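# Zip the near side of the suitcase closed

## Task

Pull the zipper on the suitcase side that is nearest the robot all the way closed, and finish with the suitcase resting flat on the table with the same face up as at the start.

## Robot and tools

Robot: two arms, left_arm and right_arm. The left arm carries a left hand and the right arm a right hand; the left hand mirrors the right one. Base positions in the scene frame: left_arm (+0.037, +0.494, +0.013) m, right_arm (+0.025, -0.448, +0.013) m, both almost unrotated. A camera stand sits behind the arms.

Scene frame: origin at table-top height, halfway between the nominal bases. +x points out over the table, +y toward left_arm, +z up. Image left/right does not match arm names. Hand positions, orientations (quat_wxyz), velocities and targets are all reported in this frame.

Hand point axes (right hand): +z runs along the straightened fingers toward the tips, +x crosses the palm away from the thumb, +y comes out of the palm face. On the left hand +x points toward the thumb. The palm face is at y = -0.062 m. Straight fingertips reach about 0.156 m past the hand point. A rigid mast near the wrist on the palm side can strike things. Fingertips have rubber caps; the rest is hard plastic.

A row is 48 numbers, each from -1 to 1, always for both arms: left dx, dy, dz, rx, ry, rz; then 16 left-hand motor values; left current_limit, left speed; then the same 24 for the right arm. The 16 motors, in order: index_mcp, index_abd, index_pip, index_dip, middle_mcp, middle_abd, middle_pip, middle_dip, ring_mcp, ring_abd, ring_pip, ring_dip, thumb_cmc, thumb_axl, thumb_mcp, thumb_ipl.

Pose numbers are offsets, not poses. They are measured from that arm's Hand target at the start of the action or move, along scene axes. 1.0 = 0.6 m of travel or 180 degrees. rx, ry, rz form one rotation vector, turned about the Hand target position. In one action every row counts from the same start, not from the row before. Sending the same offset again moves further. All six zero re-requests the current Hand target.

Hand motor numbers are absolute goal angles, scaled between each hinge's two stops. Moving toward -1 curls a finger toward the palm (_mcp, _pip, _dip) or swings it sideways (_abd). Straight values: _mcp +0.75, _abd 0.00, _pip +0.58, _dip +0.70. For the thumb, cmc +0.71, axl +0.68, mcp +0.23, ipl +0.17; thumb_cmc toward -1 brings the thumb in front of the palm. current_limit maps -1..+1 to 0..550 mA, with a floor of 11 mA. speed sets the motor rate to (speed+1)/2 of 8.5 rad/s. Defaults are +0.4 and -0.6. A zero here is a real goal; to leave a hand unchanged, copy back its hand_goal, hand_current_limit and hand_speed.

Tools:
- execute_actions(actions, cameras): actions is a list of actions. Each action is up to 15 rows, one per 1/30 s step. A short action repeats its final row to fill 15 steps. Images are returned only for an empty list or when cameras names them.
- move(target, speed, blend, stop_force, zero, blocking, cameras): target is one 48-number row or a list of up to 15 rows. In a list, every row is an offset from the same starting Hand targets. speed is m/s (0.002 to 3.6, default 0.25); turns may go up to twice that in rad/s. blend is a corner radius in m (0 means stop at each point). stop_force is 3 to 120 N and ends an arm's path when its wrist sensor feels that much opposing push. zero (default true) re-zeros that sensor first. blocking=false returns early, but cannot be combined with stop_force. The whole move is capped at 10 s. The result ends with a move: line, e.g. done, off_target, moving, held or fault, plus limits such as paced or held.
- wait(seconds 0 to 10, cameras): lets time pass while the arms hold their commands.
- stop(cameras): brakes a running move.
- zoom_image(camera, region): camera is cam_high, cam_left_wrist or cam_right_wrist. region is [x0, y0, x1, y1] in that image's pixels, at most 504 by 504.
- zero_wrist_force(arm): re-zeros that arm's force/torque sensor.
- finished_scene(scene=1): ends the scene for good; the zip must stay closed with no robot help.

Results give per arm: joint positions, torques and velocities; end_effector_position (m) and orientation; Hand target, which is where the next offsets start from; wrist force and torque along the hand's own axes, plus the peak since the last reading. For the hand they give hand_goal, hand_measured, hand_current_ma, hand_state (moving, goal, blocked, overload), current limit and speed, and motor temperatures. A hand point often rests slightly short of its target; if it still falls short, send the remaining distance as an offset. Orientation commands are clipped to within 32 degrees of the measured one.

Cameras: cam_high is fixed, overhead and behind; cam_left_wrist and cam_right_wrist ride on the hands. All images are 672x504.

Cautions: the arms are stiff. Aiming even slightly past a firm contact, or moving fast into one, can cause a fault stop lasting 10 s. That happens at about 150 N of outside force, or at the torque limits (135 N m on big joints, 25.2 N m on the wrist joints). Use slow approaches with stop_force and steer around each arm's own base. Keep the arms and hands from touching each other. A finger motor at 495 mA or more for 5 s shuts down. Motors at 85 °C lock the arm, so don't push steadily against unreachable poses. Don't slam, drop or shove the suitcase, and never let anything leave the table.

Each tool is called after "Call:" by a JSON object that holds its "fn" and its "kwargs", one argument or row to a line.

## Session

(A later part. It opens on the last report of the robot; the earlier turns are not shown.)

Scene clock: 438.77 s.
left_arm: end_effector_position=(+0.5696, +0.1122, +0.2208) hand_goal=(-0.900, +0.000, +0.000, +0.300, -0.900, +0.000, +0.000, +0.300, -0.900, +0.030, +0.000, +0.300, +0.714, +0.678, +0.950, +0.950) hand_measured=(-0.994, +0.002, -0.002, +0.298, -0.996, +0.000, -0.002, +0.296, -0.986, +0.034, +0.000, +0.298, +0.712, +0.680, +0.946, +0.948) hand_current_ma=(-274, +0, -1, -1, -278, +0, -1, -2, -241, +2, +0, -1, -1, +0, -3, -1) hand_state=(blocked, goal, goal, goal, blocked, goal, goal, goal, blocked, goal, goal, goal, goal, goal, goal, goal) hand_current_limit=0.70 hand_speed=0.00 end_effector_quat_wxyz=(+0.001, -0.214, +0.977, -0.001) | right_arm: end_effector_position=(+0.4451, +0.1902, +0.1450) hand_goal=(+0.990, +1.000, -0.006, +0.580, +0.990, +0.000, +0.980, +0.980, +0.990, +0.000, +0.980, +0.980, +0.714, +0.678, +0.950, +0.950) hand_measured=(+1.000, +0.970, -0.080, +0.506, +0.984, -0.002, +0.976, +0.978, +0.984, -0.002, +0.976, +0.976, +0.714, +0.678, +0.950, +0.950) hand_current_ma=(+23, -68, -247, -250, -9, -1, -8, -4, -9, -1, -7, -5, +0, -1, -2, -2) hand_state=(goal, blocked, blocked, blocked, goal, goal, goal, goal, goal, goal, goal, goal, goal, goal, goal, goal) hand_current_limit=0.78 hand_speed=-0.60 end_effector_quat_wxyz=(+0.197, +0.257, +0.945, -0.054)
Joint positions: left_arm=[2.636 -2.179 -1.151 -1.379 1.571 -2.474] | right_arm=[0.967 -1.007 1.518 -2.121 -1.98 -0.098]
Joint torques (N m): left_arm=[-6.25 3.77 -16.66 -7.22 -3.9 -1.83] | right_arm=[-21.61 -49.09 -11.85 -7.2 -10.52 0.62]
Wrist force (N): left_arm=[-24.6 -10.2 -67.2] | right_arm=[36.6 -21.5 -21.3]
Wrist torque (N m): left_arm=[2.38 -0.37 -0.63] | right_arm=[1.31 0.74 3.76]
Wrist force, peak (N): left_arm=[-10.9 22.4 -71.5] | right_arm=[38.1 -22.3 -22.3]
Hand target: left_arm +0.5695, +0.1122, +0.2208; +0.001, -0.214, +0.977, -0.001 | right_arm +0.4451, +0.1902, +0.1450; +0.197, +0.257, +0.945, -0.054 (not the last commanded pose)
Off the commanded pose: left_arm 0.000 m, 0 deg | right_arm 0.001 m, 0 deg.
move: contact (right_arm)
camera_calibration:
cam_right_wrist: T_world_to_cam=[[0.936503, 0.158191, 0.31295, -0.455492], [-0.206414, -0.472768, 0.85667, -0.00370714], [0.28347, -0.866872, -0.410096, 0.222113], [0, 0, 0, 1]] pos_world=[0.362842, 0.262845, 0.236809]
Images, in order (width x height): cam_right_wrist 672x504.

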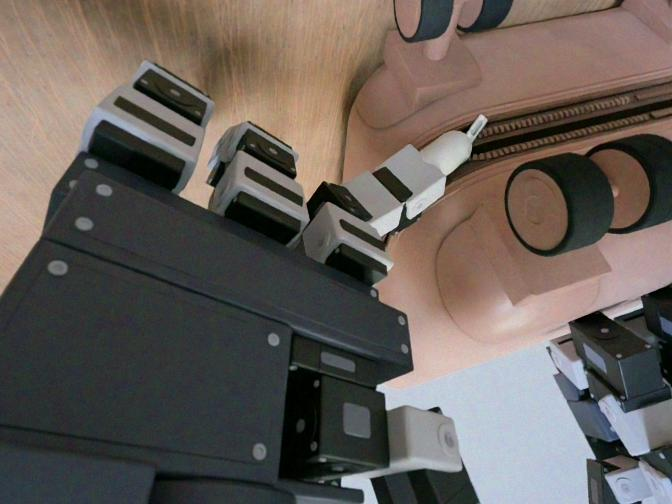

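Call:
{"fn": "move", "kwargs": {
  "target": [
    [0,0,0,0,0,0,-0.9,0,0.0,0.3,-0.9,0,0.0,0.3,-0.9,0.03,0.0,0.3,0.714,0.678,0.95,0.95,0.7,0.0,-0.0150,0.0200,0,0,0,0,0.99,1.0,-0.007,0.58,0.99,0,0.98,0.98,0.99,0,0.98,0.98,0.714,0.678,0.95,0.95,0.78,-0.6],
    [0,0,0,0,0,0,-0.9,0,0.0,0.3,-0.9,0,0.0,0.3,-0.9,0.03,0.0,0.3,0.714,0.678,0.95,0.95,0.7,0.0,-0.0500,0.0060,0,0,0,0,0.99,1.0,-0.007,0.58,0.99,0,0.98,0.98,0.99,0,0.98,0.98,0.714,0.678,0.95,0.95,0.78,-0.6]
  ],
  "speed": 0.08,
  "cameras": ["cam_right_wrist","cam_high"]
}}

Call:
{"fn": "zoom_image", "kwargs": {
  "camera": "cam_right_wrist",
  "region": [420, 60, 620, 180]
}}

Call:
{"fn": "zoom_image", "kwargs": {
  "camera": "cam_high",
  "region": [220, 180, 440, 360]
}}

Scene clock: 440.50 s.
left_arm: end_effector_position=(+0.5696, +0.1122, +0.2208) hand_goal=(-0.900, +0.000, +0.000, +0.300, -0.900, +0.000, +0.000, +0.300, -0.900, +0.030, +0.000, +0.300, +0.714, +0.678, +0.950, +0.950) hand_measured=(-0.994, +0.002, -0.002, +0.298, -0.996, +0.000, -0.002, +0.296, -0.986, +0.034, +0.000, +0.298, +0.712, +0.680, +0.946, +0.948) hand_current_ma=(-274, +0, -1, -1, -278, +0, -1, -2, -241, +2, +0, -1, -1, +0, -3, -1) hand_state=(blocked, goal, goal, goal, blocked, goal, goal, goal, blocked, goal, goal, goal, goal, goal, goal, goal) hand_current_limit=0.70 hand_speed=0.00 end_effector_quat_wxyz=(+0.001, -0.214, +0.977, -0.001) | right_arm: end_effector_position=(+0.4152, +0.1939, +0.1450) hand_goal=(+0.990, +1.000, -0.006, +0.580, +0.990, +0.000, +0.980, +0.980, +0.990, +0.000, +0.980, +0.980, +0.714, +0.678, +0.950, +0.950) hand_measured=(+0.984, +0.988, -0.010, +0.578, +0.984, -0.002, +0.976, +0.978, +0.984, -0.002, +0.976, +0.976, +0.714, +0.678, +0.950, +0.950) hand_current_ma=(-12, -22, -5, -4, -9, -1, -8, -4, -9, -1, -7, -5, +0, -1, -2, -2) hand_state=(goal, goal, goal, goal, goal, goal, goal, goal, goal, goal, goal, goal, goal, goal, goal, goal) hand_current_limit=0.78 hand_speed=-0.60 end_effector_quat_wxyz=(+0.197, +0.257, +0.945, -0.054)
Joint positions: left_arm=[2.636 -2.179 -1.151 -1.379 1.571 -2.474] | right_arm=[1.008 -1.027 1.545 -2.111 -1.981 -0.054]
Joint torques (N m): left_arm=[-7.09 10.72 -18.47 -6.94 -4.08 -1.21] | right_arm=[7.42 -50.67 -5.83 -4.59 -3.64 1.89]
Wrist force (N): left_arm=[-19.1 -6.4 -68.8] | right_arm=[-3.0 -4.5 1.4]
Wrist torque (N m): left_arm=[2.54 -0.37 -0.55] | right_arm=[-0.75 0.36 -0.34]
Wrist force, peak (N): left_arm=[-23.7 -9.9 -67.9] | right_arm=[36.8 -21.5 -21.3]
Hand target: left_arm +0.5695, +0.1122, +0.2208; +0.001, -0.214, +0.977, -0.001 | right_arm +0.4151, +0.1938, +0.1450; +0.197, +0.257, +0.945, -0.054
Off the commanded pose: left_arm 0.000 m, 0 deg | right_arm 0.000 m, 0 deg.
move: done
camera_calibration:
cam_right_wrist: T_world_to_cam=[[0.936503, 0.158191, 0.31295, -0.428075], [-0.206414, -0.472768, 0.85667, -0.00812968], [0.28347, -0.866872, -0.410096, 0.233796], [0, 0, 0, 1]] pos_world=[0.332942, 0.266545, 0.236809]
Images, in order (width x height): cam_high 672x504, cam_right_wrist 672x504.

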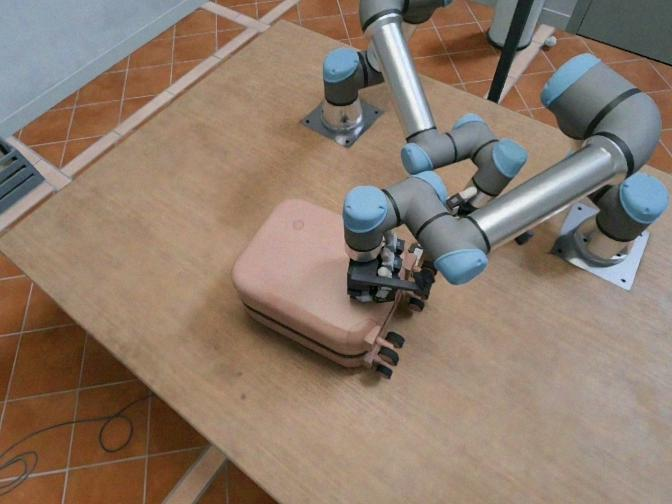

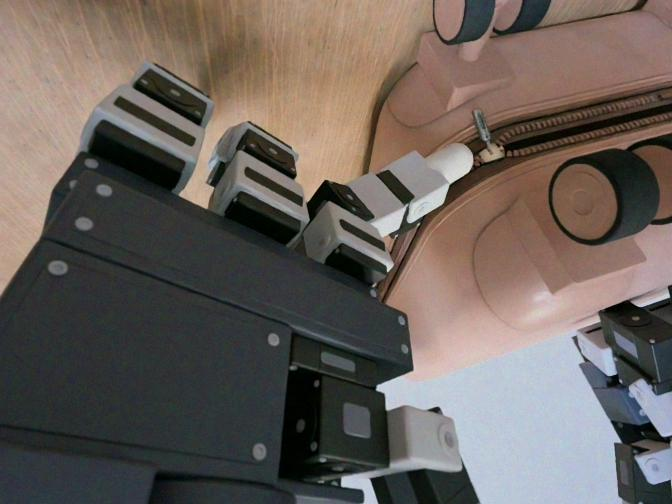

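Scaled by 2.520 from the camera's 672x504 image, which has a finer 960x720 frame.

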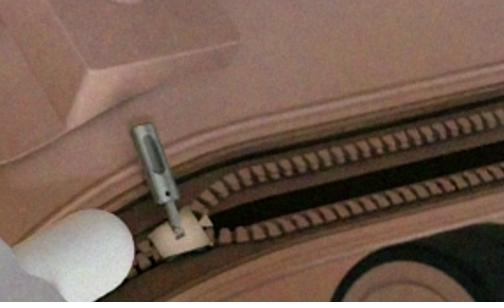

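Scaled by 2.291 from the camera's 672x504 image, which has a finer 960x720 frame.

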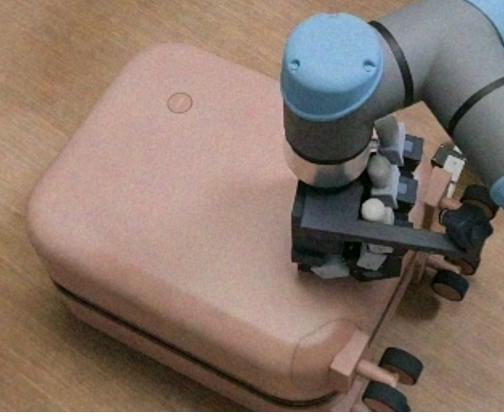

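Call:
{"fn": "move", "kwargs": {
  "target": [
    [0.0005,-0.0028,0,0,0,0,-0.9,0,0.0,0.3,-0.9,0,0.0,0.3,-0.9,0.03,0.0,0.3,0.714,0.678,0.95,0.95,0.7,0.0,0.0237,0.0092,0,0,0,-0.0278,0.99,1.0,-0.007,0.58,0.99,0,0.98,0.98,0.99,0,0.98,0.98,0.714,0.678,0.95,0.95,0.78,-0.6]
  ],
  "speed": 0.06
}}

Call:
{"fn": "move", "kwargs": {
  "target": [
    [0,0,0,0,0,0,-0.9,0,0.0,0.3,-0.9,0,0.0,0.3,-0.9,0.03,0.0,0.3,0.714,0.678,0.95,0.95,0.7,0.0,0.0133,-0.0197,0,0,0,0,0.99,1.0,-0.007,0.58,0.99,0,0.98,0.98,0.99,0,0.98,0.98,0.714,0.678,0.95,0.95,0.78,-0.6]
  ],
  "speed": 0.025,
  "stop_force": 8,
  "cameras": ["cam_right_wrist"]
}}

Call:
{"fn": "zoom_image", "kwargs": {
  "camera": "cam_right_wrist",
  "region": [420, 60, 560, 180]
}}

Scene clock: 442.67 s.
left_arm: end_effector_position=(+0.5698, +0.1105, +0.2208) hand_goal=(-0.900, +0.000, +0.000, +0.300, -0.900, +0.000, +0.000, +0.300, -0.900, +0.030, +0.000, +0.300, +0.714, +0.678, +0.950, +0.950) hand_measured=(-0.994, +0.002, -0.002, +0.298, -0.996, +0.000, -0.002, +0.296, -0.986, +0.034, +0.000, +0.298, +0.712, +0.680, +0.946, +0.948) hand_current_ma=(-274, +0, -1, -1, -278, +0, -1, -2, -241, +2, +0, -1, -1, +0, -3, -1) hand_state=(blocked, goal, goal, goal, blocked, goal, goal, goal, blocked, goal, goal, goal, goal, goal, goal, goal) hand_current_limit=0.70 hand_speed=0.00 end_effector_quat_wxyz=(+0.001, -0.214, +0.977, -0.001) | right_arm: end_effector_position=(+0.4293, +0.1993, +0.1450) hand_goal=(+0.990, +1.000, -0.006, +0.580, +0.990, +0.000, +0.980, +0.980, +0.990, +0.000, +0.980, +0.980, +0.714, +0.678, +0.950, +0.950) hand_measured=(+0.984, +0.988, -0.010, +0.578, +0.984, -0.002, +0.976, +0.978, +0.984, -0.002, +0.976, +0.976, +0.714, +0.678, +0.950, +0.950) hand_current_ma=(-12, -22, -5, -4, -9, -1, -8, -4, -9, -1, -7, -5, +0, -1, -2, -2) hand_state=(goal, goal, goal, goal, goal, goal, goal, goal, goal, goal, goal, goal, goal, goal, goal, goal) hand_current_limit=0.78 hand_speed=-0.60 end_effector_quat_wxyz=(+0.194, +0.298, +0.933, -0.062)
Joint positions: left_arm=[2.634 -2.182 -1.146 -1.381 1.571 -2.476] | right_arm=[1.006 -0.986 1.467 -2.036 -1.981 0.039]
Joint torques (N m): left_arm=[-20.01 -13.58 0.65 -0.26 -5.47 -2.82] | right_arm=[-8.56 -39.07 -35.06 -0.52 1.72 2.48]
Wrist force (N): left_arm=[-6.7 30.8 -73.7] | right_arm=[-3.1 -4.5 1.4]
Wrist torque (N m): left_arm=[3.48 -0.44 -0.62] | right_arm=[-0.75 0.38 -0.35]
Wrist force, peak (N): left_arm=[-9.0 34.5 -73.7] | right_arm=[-3.2 -5.0 1.3]
Hand target: left_arm +0.5698, +0.1105, +0.2208; +0.001, -0.214, +0.977, -0.001 | right_arm +0.4293, +0.1993, +0.1450; +0.194, +0.298, +0.933, -0.062
Off the commanded pose: left_arm 0.000 m, 0 deg | right_arm 0.000 m, 0 deg.
move: done

Scene clock: 444.27 s.
left_arm: end_effector_position=(+0.5698, +0.1105, +0.2208) hand_goal=(-0.900, +0.000, +0.000, +0.300, -0.900, +0.000, +0.000, +0.300, -0.900, +0.030, +0.000, +0.300, +0.714, +0.678, +0.950, +0.950) hand_measured=(-0.994, +0.002, -0.002, +0.298, -0.996, +0.000, -0.002, +0.296, -0.986, +0.034, +0.000, +0.298, +0.712, +0.680, +0.946, +0.948) hand_current_ma=(-274, +0, -1, -1, -278, +0, -1, -2, -241, +2, +0, -1, -1, +0, -3, -1) hand_state=(blocked, goal, goal, goal, blocked, goal, goal, goal, blocked, goal, goal, goal, goal, goal, goal, goal) hand_current_limit=0.70 hand_speed=0.00 end_effector_quat_wxyz=(+0.001, -0.214, +0.977, -0.001) | right_arm: end_effector_position=(+0.4373, +0.1875, +0.1450) hand_goal=(+0.990, +1.000, -0.006, +0.580, +0.990, +0.000, +0.980, +0.980, +0.990, +0.000, +0.980, +0.980, +0.714, +0.678, +0.950, +0.950) hand_measured=(+0.994, +1.000, -0.032, +0.566, +0.984, -0.002, +0.976, +0.978, +0.984, -0.002, +0.976, +0.976, +0.714, +0.678, +0.950, +0.950) hand_current_ma=(+9, -1, -67, -30, -9, -1, -8, -4, -9, -1, -7, -5, +0, -1, -2, -2) hand_state=(goal, goal, blocked, goal, goal, goal, goal, goal, goal, goal, goal, goal, goal, goal, goal, goal) hand_current_limit=0.78 hand_speed=-0.60 end_effector_quat_wxyz=(+0.194, +0.298, +0.933, -0.062)
Joint positions: left_arm=[2.634 -2.183 -1.146 -1.381 1.571 -2.476] | right_arm=[0.986 -1.001 1.495 -2.058 -1.981 0.018]
Joint torques (N m): left_arm=[-19.86 -12.85 1.45 -0.04 -4.28 -2.75] | right_arm=[-13.24 -51.27 -6.05 -4.55 -4.18 -1.87]
Wrist force (N): left_arm=[-6.2 31.5 -73.6] | right_arm=[1.9 -7.0 -3.0]
Wrist torque (N m): left_arm=[3.53 -0.46 -0.61] | right_arm=[-0.44 0.42 0.12]
Wrist force, peak (N): left_arm=[-6.4 31.2 -74.0] | right_arm=[2.1 -7.3 -3.0]
Hand target: left_arm +0.5698, +0.1105, +0.2208; +0.001, -0.214, +0.977, -0.001 | right_arm +0.4373, +0.1875, +0.1450; +0.194, +0.298, +0.933, -0.062
Off the commanded pose: left_arm 0.000 m, 0 deg | right_arm 0.000 m, 0 deg.
move: done
camera_calibration:
cam_right_wrist: T_world_to_cam=[[0.94671, 0.0759405, 0.313006, -0.436758], [-0.246891, -0.452994, 0.856645, 0.00740348], [0.206844, -0.888273, -0.410105, 0.259551], [0, 0, 0, 1]] pos_world=[0.361624, 0.267074, 0.236809]
Images, in order (width x height): cam_right_wrist 672x504.

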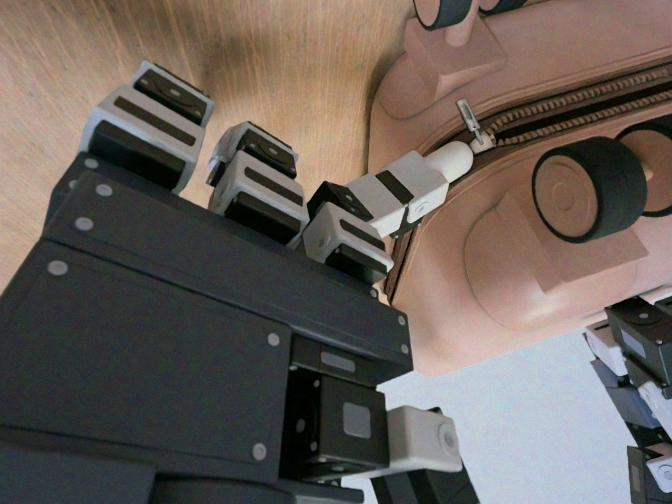

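Scaled by 3.600 from the camera's 672x504 image, which has a finer 960x720 frame.

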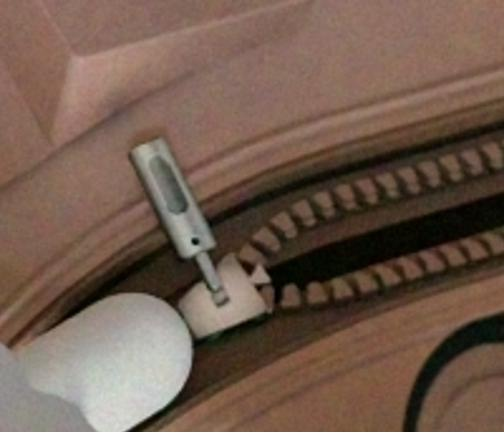

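Call:
{"fn": "move", "kwargs": {
  "target": [
    [0,0,0,0,0,0,-0.9,0,0.0,0.3,-0.9,0,0.0,0.3,-0.9,0.03,0.0,0.3,0.714,0.678,0.95,0.95,0.7,0.0,0.0123,0.0051,0,0,0,0,0.99,1.0,-0.007,0.58,0.99,0,0.98,0.98,0.99,0,0.98,0.98,0.714,0.678,0.95,0.95,0.78,-0.6],
    [0,0,0,0,0,0,-0.9,0,0.0,0.3,-0.9,0,0.0,0.3,-0.9,0.03,0.0,0.3,0.714,0.678,0.95,0.95,0.7,0.0,0.0249,0.0096,0,0,0,0,0.99,1.0,-0.007,0.58,0.99,0,0.98,0.98,0.99,0,0.98,0.98,0.714,0.678,0.95,0.95,0.78,-0.6]
  ],
  "speed": 0.025,
  "stop_force": 28,
  "cameras": ["cam_right_wrist"]
}}

Call:
{"fn": "zoom_image", "kwargs": {
  "camera": "cam_right_wrist",
  "region": [420, 60, 560, 180]
}}

Scene clock: 446.13 s.
left_arm: end_effector_position=(+0.5698, +0.1105, +0.2208) hand_goal=(-0.900, +0.000, +0.000, +0.300, -0.900, +0.000, +0.000, +0.300, -0.900, +0.030, +0.000, +0.300, +0.714, +0.678, +0.950, +0.950) hand_measured=(-0.994, +0.002, -0.002, +0.298, -0.996, +0.000, -0.002, +0.296, -0.986, +0.034, +0.000, +0.298, +0.712, +0.680, +0.946, +0.948) hand_current_ma=(-274, +0, -1, -1, -278, +0, -1, -2, -241, +2, +0, -1, -1, +0, -3, -1) hand_state=(blocked, goal, goal, goal, blocked, goal, goal, goal, blocked, goal, goal, goal, goal, goal, goal, goal) hand_current_limit=0.70 hand_speed=0.00 end_effector_quat_wxyz=(+0.001, -0.214, +0.977, -0.001) | right_arm: end_effector_position=(+0.4522, +0.1933, +0.1450) hand_goal=(+0.990, +1.000, -0.006, +0.580, +0.990, +0.000, +0.980, +0.980, +0.990, +0.000, +0.980, +0.980, +0.714, +0.678, +0.950, +0.950) hand_measured=(+1.000, +0.972, -0.090, +0.532, +0.984, -0.002, +0.976, +0.978, +0.984, -0.002, +0.976, +0.976, +0.714, +0.678, +0.950, +0.950) hand_current_ma=(+21, -62, -297, -144, -9, -1, -8, -4, -9, -1, -7, -5, +0, -1, -2, -2) hand_state=(goal, blocked, blocked, blocked, goal, goal, goal, goal, goal, goal, goal, goal, goal, goal, goal, goal) hand_current_limit=0.78 hand_speed=-0.60 end_effector_quat_wxyz=(+0.194, +0.298, +0.933, -0.062)
Joint positions: left_arm=[2.634 -2.183 -1.146 -1.381 1.571 -2.476] | right_arm=[0.973 -0.977 1.456 -2.048 -1.981 0.003]
Joint torques (N m): left_arm=[-5.58 -5.51 -14.65 0.16 -4.41 -2.7] | right_arm=[-20.43 -37.36 -33.8 -1.26 -6.93 -1.71]
Wrist force (N): left_arm=[-8.8 22.0 -71.1] | right_arm=[10.5 -11.4 -7.1]
Wrist torque (N m): left_arm=[3.39 -0.43 -0.61] | right_arm=[-0.14 0.73 0.73]
Wrist force, peak (N): left_arm=[-6.4 31.3 -73.6] | right_arm=[10.3 -12.6 -7.9]
Hand target: left_arm +0.5698, +0.1105, +0.2208; +0.001, -0.214, +0.977, -0.001 | right_arm +0.4522, +0.1933, +0.1450; +0.194, +0.298, +0.933, -0.062
Off the commanded pose: left_arm 0.000 m, 0 deg | right_arm 0.000 m, 0 deg.
move: done
camera_calibration:
cam_right_wrist: T_world_to_cam=[[0.94671, 0.0759405, 0.313006, -0.451399], [-0.246891, -0.452994, 0.856645, 0.0137342], [0.206844, -0.888273, -0.410105, 0.261601], [0, 0, 0, 1]] pos_world=[0.376624, 0.272874, 0.236809]
Images, in order (width x height): cam_right_wrist 672x504.

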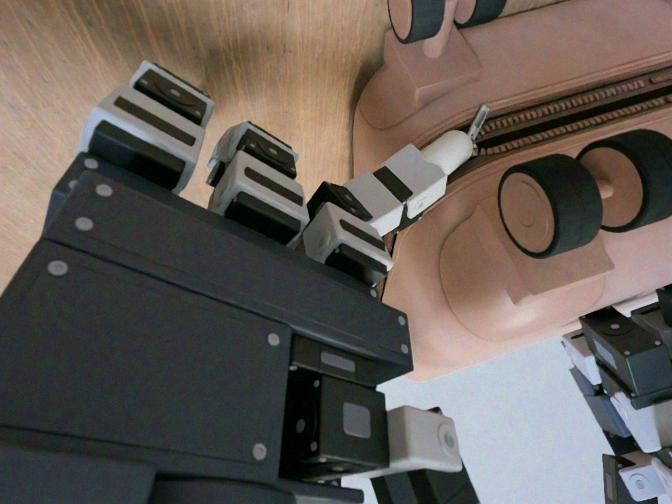

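Scaled by 3.600 from the camera's 672x504 image, which has a finer 960x720 frame.

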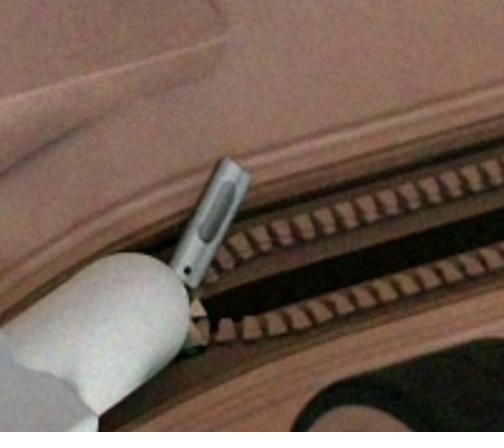

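Call:
{"fn": "move", "kwargs": {
  "target": [
    [0,0,0,0,0,0,-0.9,0,0.0,0.3,-0.9,0,0.0,0.3,-0.9,0.03,0.0,0.3,0.714,0.678,0.95,0.95,0.7,0.0,-0.0117,0.0192,0,0,0,0,0.99,1.0,-0.007,0.58,0.99,0,0.98,0.98,0.99,0,0.98,0.98,0.714,0.678,0.95,0.95,0.78,-0.6],
    [0,0,0,0,0,0,-0.9,0,0.0,0.3,-0.9,0,0.0,0.3,-0.9,0.03,0.0,0.3,0.714,0.678,0.95,0.95,0.7,0.0,-0.0305,0.0133,0,0,0,0,0.99,1.0,-0.007,0.58,0.99,0,0.98,0.98,0.99,0,0.98,0.98,0.714,0.678,0.95,0.95,0.78,-0.6]
  ],
  "speed": 0.08,
  "cameras": ["cam_right_wrist"]
}}

Call:
{"fn": "zoom_image", "kwargs": {
  "camera": "cam_right_wrist",
  "region": [420, 60, 560, 180]
}}

Scene clock: 455.07 s.
left_arm: end_effector_position=(+0.5698, +0.1105, +0.2208) hand_goal=(-0.900, +0.000, +0.000, +0.300, -0.900, +0.000, +0.000, +0.300, -0.900, +0.030, +0.000, +0.300, +0.714, +0.678, +0.950, +0.950) hand_measured=(-0.994, +0.002, -0.002, +0.298, -0.996, +0.000, -0.002, +0.296, -0.986, +0.034, +0.000, +0.298, +0.712, +0.680, +0.946, +0.948) hand_current_ma=(-274, +0, -1, -1, -278, +0, -1, -2, -241, +2, +0, -1, -1, +0, -3, -1) hand_state=(blocked, goal, goal, goal, blocked, goal, goal, goal, blocked, goal, goal, goal, goal, goal, goal, goal) hand_current_limit=0.70 hand_speed=0.00 end_effector_quat_wxyz=(+0.001, -0.214, +0.977, -0.001) | right_arm: end_effector_position=(+0.4340, +0.2013, +0.1450) hand_goal=(+0.990, +1.000, -0.006, +0.580, +0.990, +0.000, +0.980, +0.980, +0.990, +0.000, +0.980, +0.980, +0.714, +0.678, +0.950, +0.950) hand_measured=(+0.986, +0.988, -0.010, +0.578, +0.984, -0.002, +0.976, +0.978, +0.984, -0.002, +0.976, +0.976, +0.714, +0.678, +0.950, +0.950) hand_current_ma=(-8, -22, -5, -4, -9, -1, -8, -4, -9, -1, -7, -5, +0, -1, -2, -2) hand_state=(goal, goal, goal, goal, goal, goal, goal, goal, goal, goal, goal, goal, goal, goal, goal, goal) hand_current_limit=0.78 hand_speed=-0.60 end_effector_quat_wxyz=(+0.194, +0.298, +0.933, -0.062)
Joint positions: left_arm=[2.634 -2.183 -1.146 -1.381 1.571 -2.476] | right_arm=[1.002 -0.978 1.454 -2.033 -1.981 0.034]
Joint torques (N m): left_arm=[-4.49 9.15 -15.58 0.69 -4.61 -2.55] | right_arm=[5.48 -51.61 -7.79 -4.39 1.67 1.95]
Wrist force (N): left_arm=[-9.3 20.7 -72.7] | right_arm=[-3.0 -4.3 1.4]
Wrist torque (N m): left_arm=[3.45 -0.41 -0.62] | right_arm=[-0.71 0.38 -0.35]
Wrist force, peak (N): left_arm=[-9.2 21.0 -73.0] | right_arm=[10.9 -11.7 -7.3]
Hand target: left_arm +0.5698, +0.1105, +0.2208; +0.001, -0.214, +0.977, -0.001 | right_arm +0.4339, +0.2013, +0.1450; +0.194, +0.298, +0.933, -0.062
Off the commanded pose: left_arm 0.000 m, 0 deg | right_arm 0.000 m, 0 deg.
move: done
camera_calibration:
cam_right_wrist: T_world_to_cam=[[0.946712, 0.0759438, 0.313, -0.434777], [-0.246884, -0.452994, 0.856647, 0.0128615], [0.206844, -0.888273, -0.410105, 0.272471], [0, 0, 0, 1]] pos_world=[0.358424, 0.280874, 0.236809]
Images, in order (width x height): cam_right_wrist 672x504.

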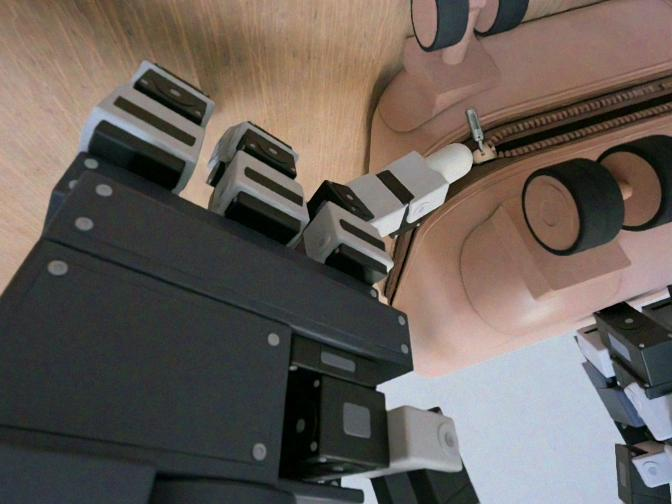

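Scaled by 3.600 from the camera's 672x504 image, which has a finer 960x720 frame.

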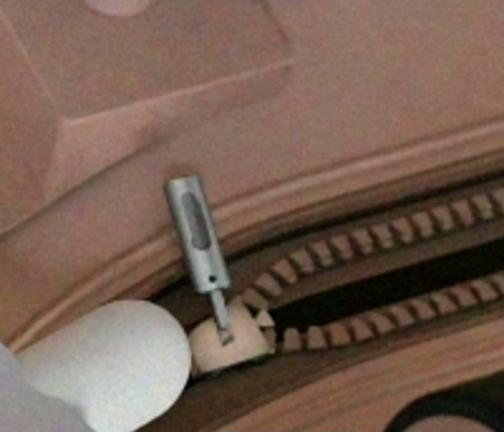

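Call:
{"fn": "move", "kwargs": {
  "target": [
    [0,0,0,0,0,0,-0.9,0,0.0,0.3,-0.9,0,0.0,0.3,-0.9,0.03,0.0,0.3,0.714,0.678,0.95,0.95,0.7,0.0,0.0152,0.0090,0,0,0,-0.0278,0.99,1.0,-0.007,0.58,0.99,0,0.98,0.98,0.99,0,0.98,0.98,0.714,0.678,0.95,0.95,0.78,-0.6]
  ],
  "speed": 0.06
}}

Call:
{"fn": "move", "kwargs": {
  "target": [
    [0,0,0,0,0,0,-0.9,0,0.0,0.3,-0.9,0,0.0,0.3,-0.9,0.03,0.0,0.3,0.714,0.678,0.95,0.95,0.7,0.0,0.0092,-0.0223,0,0,0,0,0.99,1.0,-0.007,0.58,0.99,0,0.98,0.98,0.99,0,0.98,0.98,0.714,0.678,0.95,0.95,0.78,-0.6]
  ],
  "speed": 0.025,
  "stop_force": 13,
  "cameras": ["cam_right_wrist"]
}}

Call:
{"fn": "zoom_image", "kwargs": {
  "camera": "cam_right_wrist",
  "region": [420, 60, 560, 180]
}}

Scene clock: 457.13 s.
left_arm: end_effector_position=(+0.5698, +0.1105, +0.2208) hand_goal=(-0.900, +0.000, +0.000, +0.300, -0.900, +0.000, +0.000, +0.300, -0.900, +0.030, +0.000, +0.300, +0.714, +0.678, +0.950, +0.950) hand_measured=(-0.994, +0.002, -0.002, +0.298, -0.996, +0.000, -0.002, +0.296, -0.986, +0.034, +0.000, +0.298, +0.712, +0.680, +0.946, +0.948) hand_current_ma=(-274, +0, -1, -1, -278, +0, -1, -2, -241, +2, +0, -1, -1, +0, -3, -1) hand_state=(blocked, goal, goal, goal, blocked, goal, goal, goal, blocked, goal, goal, goal, goal, goal, goal, goal) hand_current_limit=0.70 hand_speed=0.00 end_effector_quat_wxyz=(+0.001, -0.214, +0.977, -0.001) | right_arm: end_effector_position=(+0.4430, +0.2066, +0.1450) hand_goal=(+0.990, +1.000, -0.006, +0.580, +0.990, +0.000, +0.980, +0.980, +0.990, +0.000, +0.980, +0.980, +0.714, +0.678, +0.950, +0.950) hand_measured=(+0.986, +0.988, -0.010, +0.578, +0.984, -0.002, +0.976, +0.978, +0.984, -0.002, +0.976, +0.976, +0.714, +0.678, +0.950, +0.950) hand_current_ma=(-8, -22, -5, -4, -9, -1, -8, -4, -9, -1, -7, -5, +0, -1, -2, -2) hand_state=(goal, goal, goal, goal, goal, goal, goal, goal, goal, goal, goal, goal, goal, goal, goal, goal) hand_current_limit=0.78 hand_speed=-0.60 end_effector_quat_wxyz=(+0.191, +0.338, +0.919, -0.070)
Joint positions: left_arm=[2.634 -2.183 -1.146 -1.381 1.571 -2.476] | right_arm=[1.005 -0.938 1.376 -1.956 -1.978 0.132]
Joint torques (N m): left_arm=[-5.26 8.95 -15.24 0.97 -4.59 -2.48] | right_arm=[6.33 -41.05 -34.03 -0.68 1.62 1.83]
Wrist force (N): left_arm=[-9.3 20.5 -72.7] | right_arm=[-3.0 -4.3 1.3]
Wrist torque (N m): left_arm=[3.43 -0.42 -0.62] | right_arm=[-0.71 0.38 -0.34]
Wrist force, peak (N): left_arm=[-9.2 20.8 -73.0] | right_arm=[-3.2 -4.7 1.5]
Hand target: left_arm +0.5698, +0.1105, +0.2208; +0.001, -0.214, +0.977, -0.001 | right_arm +0.4431, +0.2067, +0.1450; +0.191, +0.338, +0.919, -0.070
Off the commanded pose: left_arm 0.000 m, 0 deg | right_arm 0.000 m, 0 deg.
move: done

Scene clock: 458.73 s.
left_arm: end_effector_position=(+0.5698, +0.1105, +0.2208) hand_goal=(-0.900, +0.000, +0.000, +0.300, -0.900, +0.000, +0.000, +0.300, -0.900, +0.030, +0.000, +0.300, +0.714, +0.678, +0.950, +0.950) hand_measured=(-0.994, +0.002, -0.002, +0.298, -0.996, +0.000, -0.002, +0.296, -0.986, +0.034, +0.000, +0.298, +0.712, +0.680, +0.946, +0.948) hand_current_ma=(-274, +0, -1, -1, -278, +0, -1, -2, -241, +2, +0, -1, -1, +0, -3, -1) hand_state=(blocked, goal, goal, goal, blocked, goal, goal, goal, blocked, goal, goal, goal, goal, goal, goal, goal) hand_current_limit=0.70 hand_speed=0.00 end_effector_quat_wxyz=(+0.001, -0.214, +0.977, -0.001) | right_arm: end_effector_position=(+0.4486, +0.1933, +0.1450) hand_goal=(+0.990, +1.000, -0.006, +0.580, +0.990, +0.000, +0.980, +0.980, +0.990, +0.000, +0.980, +0.980, +0.714, +0.678, +0.950, +0.950) hand_measured=(+0.996, +1.000, -0.038, +0.562, +0.984, -0.002, +0.976, +0.978, +0.984, -0.002, +0.976, +0.976, +0.714, +0.678, +0.950, +0.950) hand_current_ma=(+12, +0, -89, -43, -9, -1, -8, -4, -9, -1, -7, -5, +0, -1, -2, -2) hand_state=(goal, goal, blocked, goal, goal, goal, goal, goal, goal, goal, goal, goal, goal, goal, goal, goal) hand_current_limit=0.78 hand_speed=-0.60 end_effector_quat_wxyz=(+0.191, +0.338, +0.919, -0.070)
Joint positions: left_arm=[2.634 -2.183 -1.146 -1.381 1.571 -2.476] | right_arm=[0.987 -0.96 1.415 -1.98 -1.979 0.114]
Joint torques (N m): left_arm=[-4.7 8.64 -14.86 1.18 -4.72 -2.41] | right_arm=[-15.12 -52.07 -6.16 -4.3 -4.9 -1.72]
Wrist force (N): left_arm=[-8.9 21.2 -71.7] | right_arm=[3.2 -7.7 -4.7]
Wrist torque (N m): left_arm=[3.40 -0.45 -0.59] | right_arm=[-0.31 0.37 0.25]
Wrist force, peak (N): left_arm=[-9.2 20.7 -73.0] | right_arm=[3.3 -7.8 -4.7]
Hand target: left_arm +0.5698, +0.1105, +0.2208; +0.001, -0.214, +0.977, -0.001 | right_arm +0.4486, +0.1933, +0.1450; +0.191, +0.338, +0.919, -0.070
Off the commanded pose: left_arm 0.000 m, 0 deg | right_arm 0.000 m, 0 deg.
move: done
camera_calibration:
cam_right_wrist: T_world_to_cam=[[0.949735, -0.00695013, 0.312977, -0.433292], [-0.285447, -0.429725, 0.856654, 0.025613], [0.12854, -0.902933, -0.410109, 0.300262], [0, 0, 0, 1]] pos_world=[0.380228, 0.279112, 0.236809]
Images, in order (width x height): cam_right_wrist 672x504.

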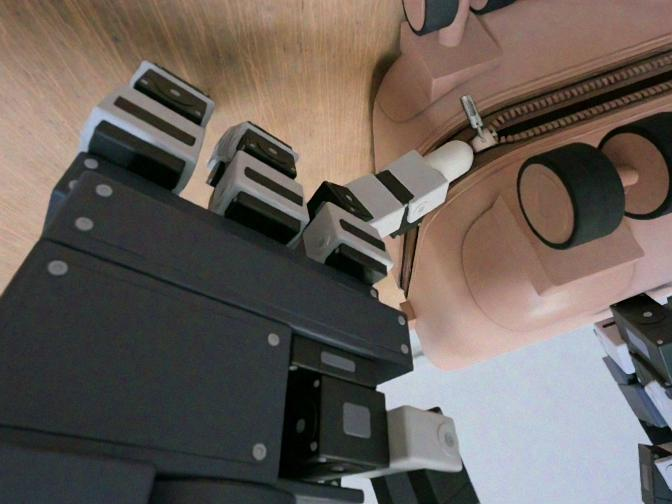

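Scaled by 3.600 from the camera's 672x504 image, which has a finer 960x720 frame.

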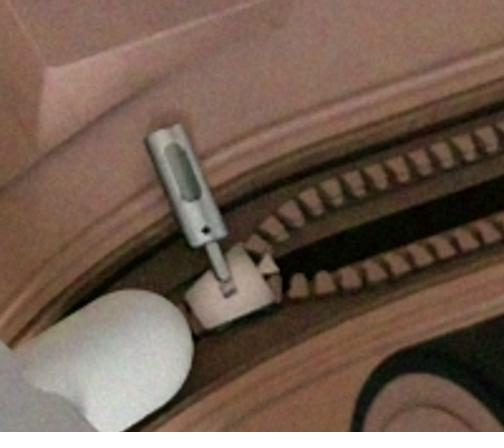

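Call:
{"fn": "move", "kwargs": {
  "target": [
    [0,0,0,0,0,0,-0.9,0,0.0,0.3,-0.9,0,0.0,0.3,-0.9,0.03,0.0,0.3,0.714,0.678,0.95,0.95,0.7,0.0,0.0130,0.0033,0,0,0,0,0.99,1.0,-0.007,0.58,0.99,0,0.98,0.98,0.99,0,0.98,0.98,0.714,0.678,0.95,0.95,0.78,-0.6]
  ],
  "speed": 0.025,
  "stop_force": 28,
  "cameras": ["cam_right_wrist"]
}}

Call:
{"fn": "zoom_image", "kwargs": {
  "camera": "cam_right_wrist",
  "region": [420, 60, 560, 180]
}}

Scene clock: 461.10 s.
left_arm: end_effector_position=(+0.5698, +0.1105, +0.2208) hand_goal=(-0.900, +0.000, +0.000, +0.300, -0.900, +0.000, +0.000, +0.300, -0.900, +0.030, +0.000, +0.300, +0.714, +0.678, +0.950, +0.950) hand_measured=(-0.994, +0.002, -0.002, +0.298, -0.996, +0.000, -0.002, +0.296, -0.986, +0.034, +0.000, +0.298, +0.712, +0.680, +0.946, +0.948) hand_current_ma=(-274, +0, -1, -1, -278, +0, -1, -2, -241, +2, +0, -1, -1, +0, -3, -1) hand_state=(blocked, goal, goal, goal, blocked, goal, goal, goal, blocked, goal, goal, goal, goal, goal, goal, goal) hand_current_limit=0.70 hand_speed=0.00 end_effector_quat_wxyz=(+0.001, -0.214, +0.977, -0.001) | right_arm: end_effector_position=(+0.4564, +0.1953, +0.1450) hand_goal=(+0.990, +1.000, -0.006, +0.580, +0.990, +0.000, +0.980, +0.980, +0.990, +0.000, +0.980, +0.980, +0.714, +0.678, +0.950, +0.950) hand_measured=(+1.000, +0.982, -0.072, +0.540, +0.984, -0.002, +0.976, +0.978, +0.984, -0.002, +0.976, +0.976, +0.714, +0.678, +0.950, +0.950) hand_current_ma=(+21, -37, -220, -116, -9, -1, -8, -4, -9, -1, -7, -5, +0, -1, -2, -2) hand_state=(goal, goal, blocked, blocked, goal, goal, goal, goal, goal, goal, goal, goal, goal, goal, goal, goal) hand_current_limit=0.78 hand_speed=-0.60 end_effector_quat_wxyz=(+0.191, +0.338, +0.919, -0.070)
Joint positions: left_arm=[2.634 -2.183 -1.146 -1.381 1.571 -2.476] | right_arm=[0.98 -0.949 1.397 -1.977 -1.979 0.106]
Joint torques (N m): left_arm=[-4.78 8.98 -14.76 -3.48 -4.87 -2.39] | right_arm=[-21.85 -36.85 -34.05 -1.47 -7.33 -1.87]
Wrist force (N): left_arm=[-11.5 10.1 -69.2] | right_arm=[12.2 -15.0 -9.3]
Wrist torque (N m): left_arm=[3.04 -0.40 -0.51] | right_arm=[0.11 0.57 1.09]
Wrist force, peak (N): left_arm=[-9.0 21.2 -71.9] | right_arm=[12.5 -15.5 -10.3]
Hand target: left_arm +0.5698, +0.1105, +0.2208; +0.001, -0.214, +0.977, -0.001 | right_arm +0.4564, +0.1953, +0.1450; +0.191, +0.338, +0.919, -0.070
Off the commanded pose: left_arm 0.000 m, 0 deg | right_arm 0.000 m, 0 deg.
move: done
camera_calibration:
cam_right_wrist: T_world_to_cam=[[0.949735, -0.00695013, 0.312977, -0.440686], [-0.285447, -0.429725, 0.856654, 0.0286989], [0.12854, -0.902933, -0.410109, 0.301066], [0, 0, 0, 1]] pos_world=[0.388028, 0.281112, 0.236809]
Images, in order (width x height): cam_right_wrist 672x504.

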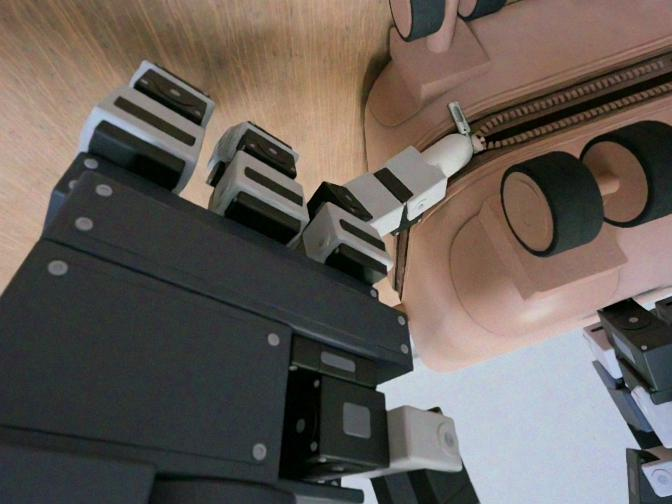

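Scaled by 3.600 from the camera's 672x504 image, which has a finer 960x720 frame.

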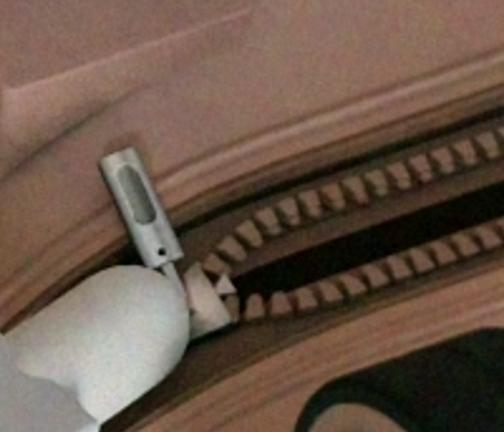

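Call:
{"fn": "move", "kwargs": {
  "target": [
    [0,0,0,0,0,0,-0.9,0,0.0,0.3,-0.9,0,0.0,0.3,-0.9,0.03,0.0,0.3,0.714,0.678,0.95,0.95,0.7,0.0,0.0096,0.0030,0,0,0,0,0.99,1.0,-0.007,0.58,0.99,0,0.98,0.98,0.99,0,0.98,0.98,0.714,0.678,0.95,0.95,0.78,-0.6]
  ],
  "speed": 0.025,
  "stop_force": 28,
  "cameras": ["cam_right_wrist"]
}}

Call:
{"fn": "zoom_image", "kwargs": {
  "camera": "cam_right_wrist",
  "region": [420, 60, 560, 180]
}}

Scene clock: 462.67 s.
left_arm: end_effector_position=(+0.5698, +0.1105, +0.2208) hand_goal=(-0.900, +0.000, +0.000, +0.300, -0.900, +0.000, +0.000, +0.300, -0.900, +0.030, +0.000, +0.300, +0.714, +0.678, +0.950, +0.950) hand_measured=(-0.994, +0.002, -0.002, +0.298, -0.996, +0.000, -0.002, +0.296, -0.986, +0.034, +0.000, +0.298, +0.712, +0.680, +0.946, +0.948) hand_current_ma=(-274, +0, -1, -1, -278, +0, -1, -2, -241, +2, +0, -1, -1, +0, -3, -1) hand_state=(blocked, goal, goal, goal, blocked, goal, goal, goal, blocked, goal, goal, goal, goal, goal, goal, goal) hand_current_limit=0.70 hand_speed=0.00 end_effector_quat_wxyz=(+0.001, -0.214, +0.977, -0.001) | right_arm: end_effector_position=(+0.4621, +0.1971, +0.1450) hand_goal=(+0.990, +1.000, -0.006, +0.580, +0.990, +0.000, +0.980, +0.980, +0.990, +0.000, +0.980, +0.980, +0.714, +0.678, +0.950, +0.950) hand_measured=(+1.000, +0.966, -0.094, +0.530, +0.984, -0.002, +0.976, +0.978, +0.984, -0.002, +0.976, +0.976, +0.714, +0.678, +0.950, +0.950) hand_current_ma=(+21, -78, -309, -157, -9, -1, -8, -4, -9, -1, -7, -5, +0, -1, -2, -2) hand_state=(goal, blocked, blocked, blocked, goal, goal, goal, goal, goal, goal, goal, goal, goal, goal, goal, goal) hand_current_limit=0.78 hand_speed=-0.60 end_effector_quat_wxyz=(+0.191, +0.338, +0.919, -0.070)
Joint positions: left_arm=[2.634 -2.183 -1.146 -1.381 1.571 -2.476] | right_arm=[0.975 -0.94 1.382 -1.973 -1.979 0.1]
Joint torques (N m): left_arm=[-5.09 8.92 -13.36 -3.53 -4.83 -2.29] | right_arm=[-21.68 -38.1 -34.3 -1.31 -7.54 -2.03]
Wrist force (N): left_arm=[-11.5 10.1 -69.5] | right_arm=[12.9 -14.3 -8.9]
Wrist torque (N m): left_arm=[3.07 -0.41 -0.51] | right_arm=[0.04 0.74 1.02]
Wrist force, peak (N): left_arm=[-11.4 9.8 -69.9] | right_arm=[12.7 -15.3 -9.8]
Hand target: left_arm +0.5698, +0.1105, +0.2208; +0.001, -0.214, +0.977, -0.001 | right_arm +0.4621, +0.1971, +0.1450; +0.191, +0.338, +0.919, -0.070
Off the commanded pose: left_arm 0.000 m, 0 deg | right_arm 0.000 m, 0 deg.
move: done
camera_calibration:
cam_right_wrist: T_world_to_cam=[[0.949735, -0.00695013, 0.312977, -0.446087], [-0.285447, -0.429725, 0.856654, 0.0310995], [0.12854, -0.902933, -0.410109, 0.301958], [0, 0, 0, 1]] pos_world=[0.393728, 0.282912, 0.236809]
Images, in order (width x height): cam_right_wrist 672x504.

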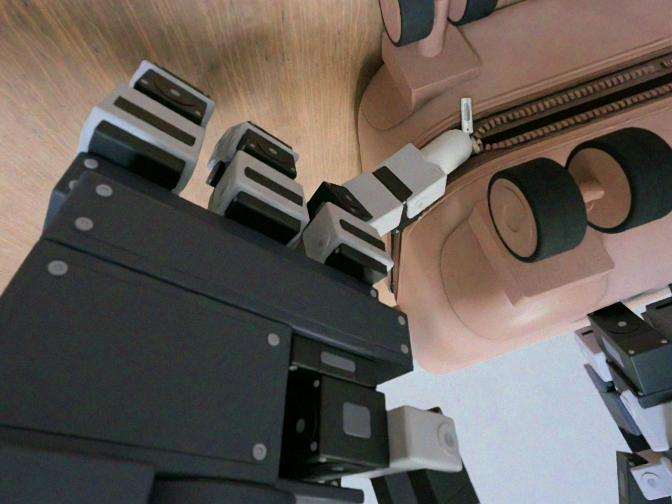

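Scaled by 3.600 from the camera's 672x504 image, which has a finer 960x720 frame.

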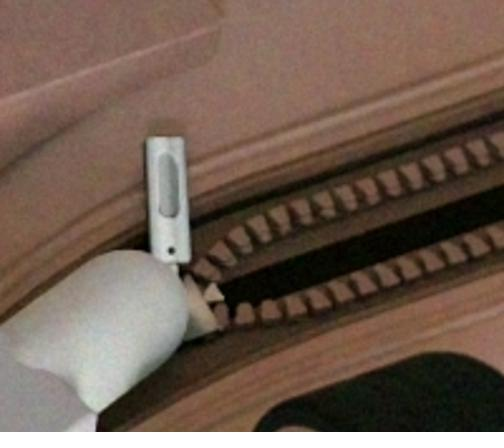

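Call:
{"fn": "move", "kwargs": {
  "target": [
    [0,0,0,0,0,0,-0.9,0,0.0,0.3,-0.9,0,0.0,0.3,-0.9,0.03,0.0,0.3,0.714,0.678,0.95,0.95,0.7,0.0,0.0096,0.0028,0,0,0,0,0.99,1.0,-0.007,0.58,0.99,0,0.98,0.98,0.99,0,0.98,0.98,0.714,0.678,0.95,0.95,0.78,-0.6]
  ],
  "speed": 0.025,
  "stop_force": 28,
  "cameras": ["cam_right_wrist"]
}}

Call:
{"fn": "zoom_image", "kwargs": {
  "camera": "cam_right_wrist",
  "region": [420, 60, 560, 180]
}}

Scene clock: 464.27 s.
left_arm: end_effector_position=(+0.5698, +0.1105, +0.2208) hand_goal=(-0.900, +0.000, +0.000, +0.300, -0.900, +0.000, +0.000, +0.300, -0.900, +0.030, +0.000, +0.300, +0.714, +0.678, +0.950, +0.950) hand_measured=(-0.994, +0.002, -0.002, +0.298, -0.996, +0.000, -0.002, +0.296, -0.986, +0.034, +0.000, +0.298, +0.712, +0.680, +0.946, +0.948) hand_current_ma=(-274, +0, -1, -1, -278, +0, -1, -2, -241, +2, +0, -1, -1, +0, -3, -1) hand_state=(blocked, goal, goal, goal, blocked, goal, goal, goal, blocked, goal, goal, goal, goal, goal, goal, goal) hand_current_limit=0.70 hand_speed=0.00 end_effector_quat_wxyz=(+0.001, -0.214, +0.977, -0.001) | right_arm: end_effector_position=(+0.4679, +0.1987, +0.1450) hand_goal=(+0.990, +1.000, -0.006, +0.580, +0.990, +0.000, +0.980, +0.980, +0.990, +0.000, +0.980, +0.980, +0.714, +0.678, +0.950, +0.950) hand_measured=(+1.000, +0.958, -0.108, +0.520, +0.984, -0.002, +0.976, +0.978, +0.984, -0.002, +0.976, +0.976, +0.714, +0.678, +0.950, +0.950) hand_current_ma=(+22, -105, -372, -197, -9, -1, -8, -4, -9, -1, -7, -5, +0, -1, -2, -2) hand_state=(goal, blocked, blocked, blocked, goal, goal, goal, goal, goal, goal, goal, goal, goal, goal, goal, goal) hand_current_limit=0.78 hand_speed=-0.60 end_effector_quat_wxyz=(+0.191, +0.338, +0.919, -0.070)
Joint positions: left_arm=[2.634 -2.183 -1.146 -1.381 1.571 -2.476] | right_arm=[0.969 -0.931 1.367 -1.97 -1.98 0.094]
Joint torques (N m): left_arm=[-4.42 8.83 -12.08 -3.57 -3.55 -2.22] | right_arm=[-30.29 -39.14 -35.72 -1.94 -9.67 -2.44]
Wrist force (N): left_arm=[-15.5 -0.9 -69.1] | right_arm=[23.1 -19.4 -14.3]
Wrist torque (N m): left_arm=[2.72 -0.41 -0.50] | right_arm=[0.55 0.79 2.27]
Wrist force, peak (N): left_arm=[-11.6 9.3 -70.5] | right_arm=[23.3 -19.6 -14.0]
Hand target: left_arm +0.5698, +0.1105, +0.2208; +0.001, -0.214, +0.977, -0.001 | right_arm +0.4679, +0.1987, +0.1450; +0.191, +0.338, +0.919, -0.070
Off the commanded pose: left_arm 0.000 m, 0 deg | right_arm 0.000 m, 0 deg.
move: done
camera_calibration:
cam_right_wrist: T_world_to_cam=[[0.949735, -0.00695013, 0.312977, -0.451583], [-0.285447, -0.429725, 0.856654, 0.0334856], [0.12854, -0.902933, -0.410109, 0.302748], [0, 0, 0, 1]] pos_world=[0.399528, 0.284612, 0.236809]
Images, in order (width x height): cam_right_wrist 672x504.

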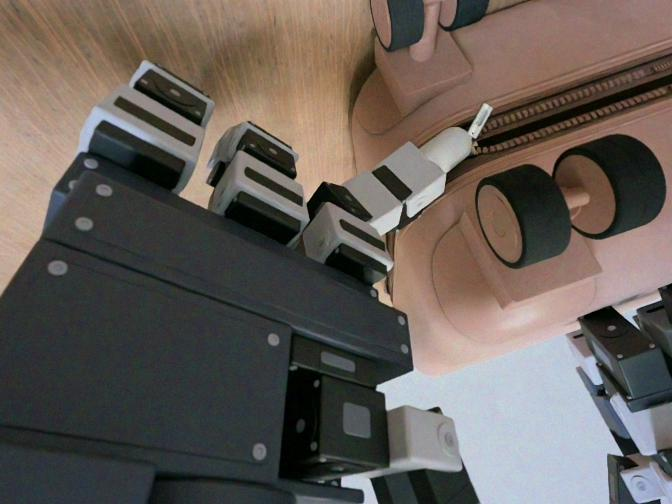

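Scaled by 3.600 from the camera's 672x504 image, which has a finer 960x720 frame.

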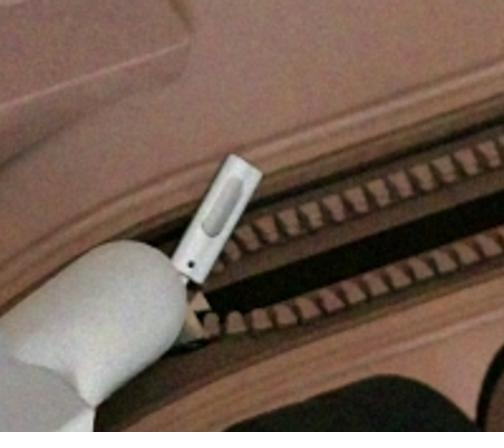

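Call:
{"fn": "move", "kwargs": {
  "target": [
    [0,0,0,0,0,0,-0.9,0,0.0,0.3,-0.9,0,0.0,0.3,-0.9,0.03,0.0,0.3,0.714,0.678,0.95,0.95,0.7,0.0,-0.0065,0.0200,0,0,0,0,0.99,1.0,-0.007,0.58,0.99,0,0.98,0.98,0.99,0,0.98,0.98,0.714,0.678,0.95,0.95,0.78,-0.6],
    [0,0,0,0,0,0,-0.9,0,0.0,0.3,-0.9,0,0.0,0.3,-0.9,0.03,0.0,0.3,0.714,0.678,0.95,0.95,0.7,0.0,-0.0332,0.0123,0,0,0,0,0.99,1.0,-0.007,0.58,0.99,0,0.98,0.98,0.99,0,0.98,0.98,0.714,0.678,0.95,0.95,0.78,-0.6]
  ],
  "speed": 0.08,
  "cameras": ["cam_right_wrist"]
}}

Call:
{"fn": "zoom_image", "kwargs": {
  "camera": "cam_right_wrist",
  "region": [420, 60, 560, 180]
}}

Scene clock: 465.97 s.
left_arm: end_effector_position=(+0.5698, +0.1105, +0.2208) hand_goal=(-0.900, +0.000, +0.000, +0.300, -0.900, +0.000, +0.000, +0.300, -0.900, +0.030, +0.000, +0.300, +0.714, +0.678, +0.950, +0.950) hand_measured=(-0.994, +0.002, -0.002, +0.298, -0.996, +0.000, -0.002, +0.296, -0.986, +0.034, +0.000, +0.298, +0.712, +0.680, +0.946, +0.948) hand_current_ma=(-274, +0, -1, -1, -278, +0, -1, -2, -241, +2, +0, -1, -1, +0, -3, -1) hand_state=(blocked, goal, goal, goal, blocked, goal, goal, goal, blocked, goal, goal, goal, goal, goal, goal, goal) hand_current_limit=0.70 hand_speed=0.00 end_effector_quat_wxyz=(+0.001, -0.214, +0.977, -0.001) | right_arm: end_effector_position=(+0.4481, +0.2062, +0.1450) hand_goal=(+0.990, +1.000, -0.006, +0.580, +0.990, +0.000, +0.980, +0.980, +0.990, +0.000, +0.980, +0.980, +0.714, +0.678, +0.950, +0.950) hand_measured=(+0.986, +0.988, -0.010, +0.578, +0.984, -0.002, +0.976, +0.978, +0.984, -0.002, +0.976, +0.976, +0.714, +0.678, +0.950, +0.950) hand_current_ma=(-5, -23, -5, -4, -9, -1, -8, -4, -9, -1, -7, -5, +0, -1, -2, -2) hand_state=(goal, goal, goal, goal, goal, goal, goal, goal, goal, goal, goal, goal, goal, goal, goal, goal) hand_current_limit=0.78 hand_speed=-0.60 end_effector_quat_wxyz=(+0.191, +0.338, +0.919, -0.070)
Joint positions: left_arm=[2.634 -2.183 -1.146 -1.381 1.571 -2.476] | right_arm=[0.998 -0.935 1.371 -1.956 -1.978 0.126]
Joint torques (N m): left_arm=[-4.49 8.59 -10.72 -3.64 -2.17 -2.2] | right_arm=[7.89 -54.85 -5.35 -4.31 1.73 1.89]
Wrist force (N): left_arm=[-15.2 -1.4 -70.5] | right_arm=[-2.9 -3.7 1.3]
Wrist torque (N m): left_arm=[2.76 -0.42 -0.48] | right_arm=[-0.62 0.36 -0.32]
Wrist force, peak (N): left_arm=[-15.0 -1.4 -70.7] | right_arm=[23.4 -19.8 -14.3]
Hand target: left_arm +0.5698, +0.1105, +0.2208; +0.001, -0.214, +0.977, -0.001 | right_arm +0.4480, +0.2061, +0.1450; +0.191, +0.338, +0.919, -0.070
Off the commanded pose: left_arm 0.000 m, 0 deg | right_arm 0.000 m, 0 deg.
move: done
camera_calibration:
cam_right_wrist: T_world_to_cam=[[0.949735, -0.00695044, 0.312978, -0.432727], [-0.285448, -0.429725, 0.856654, 0.031014], [0.12854, -0.902933, -0.410109, 0.311975], [0, 0, 0, 1]] pos_world=[0.379728, 0.292012, 0.236809]
Images, in order (width x height): cam_right_wrist 672x504.

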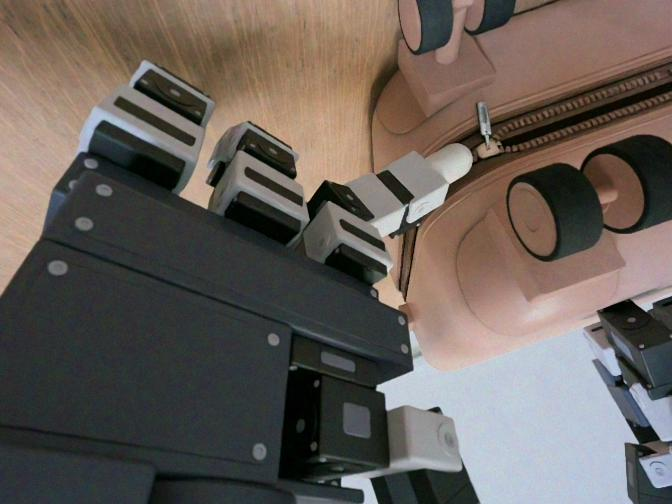

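Scaled by 3.600 from the camera's 672x504 image, which has a finer 960x720 frame.

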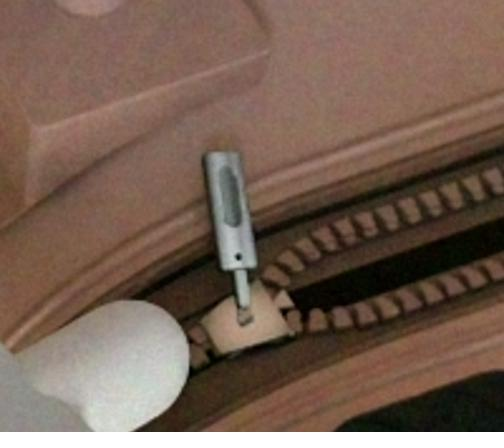

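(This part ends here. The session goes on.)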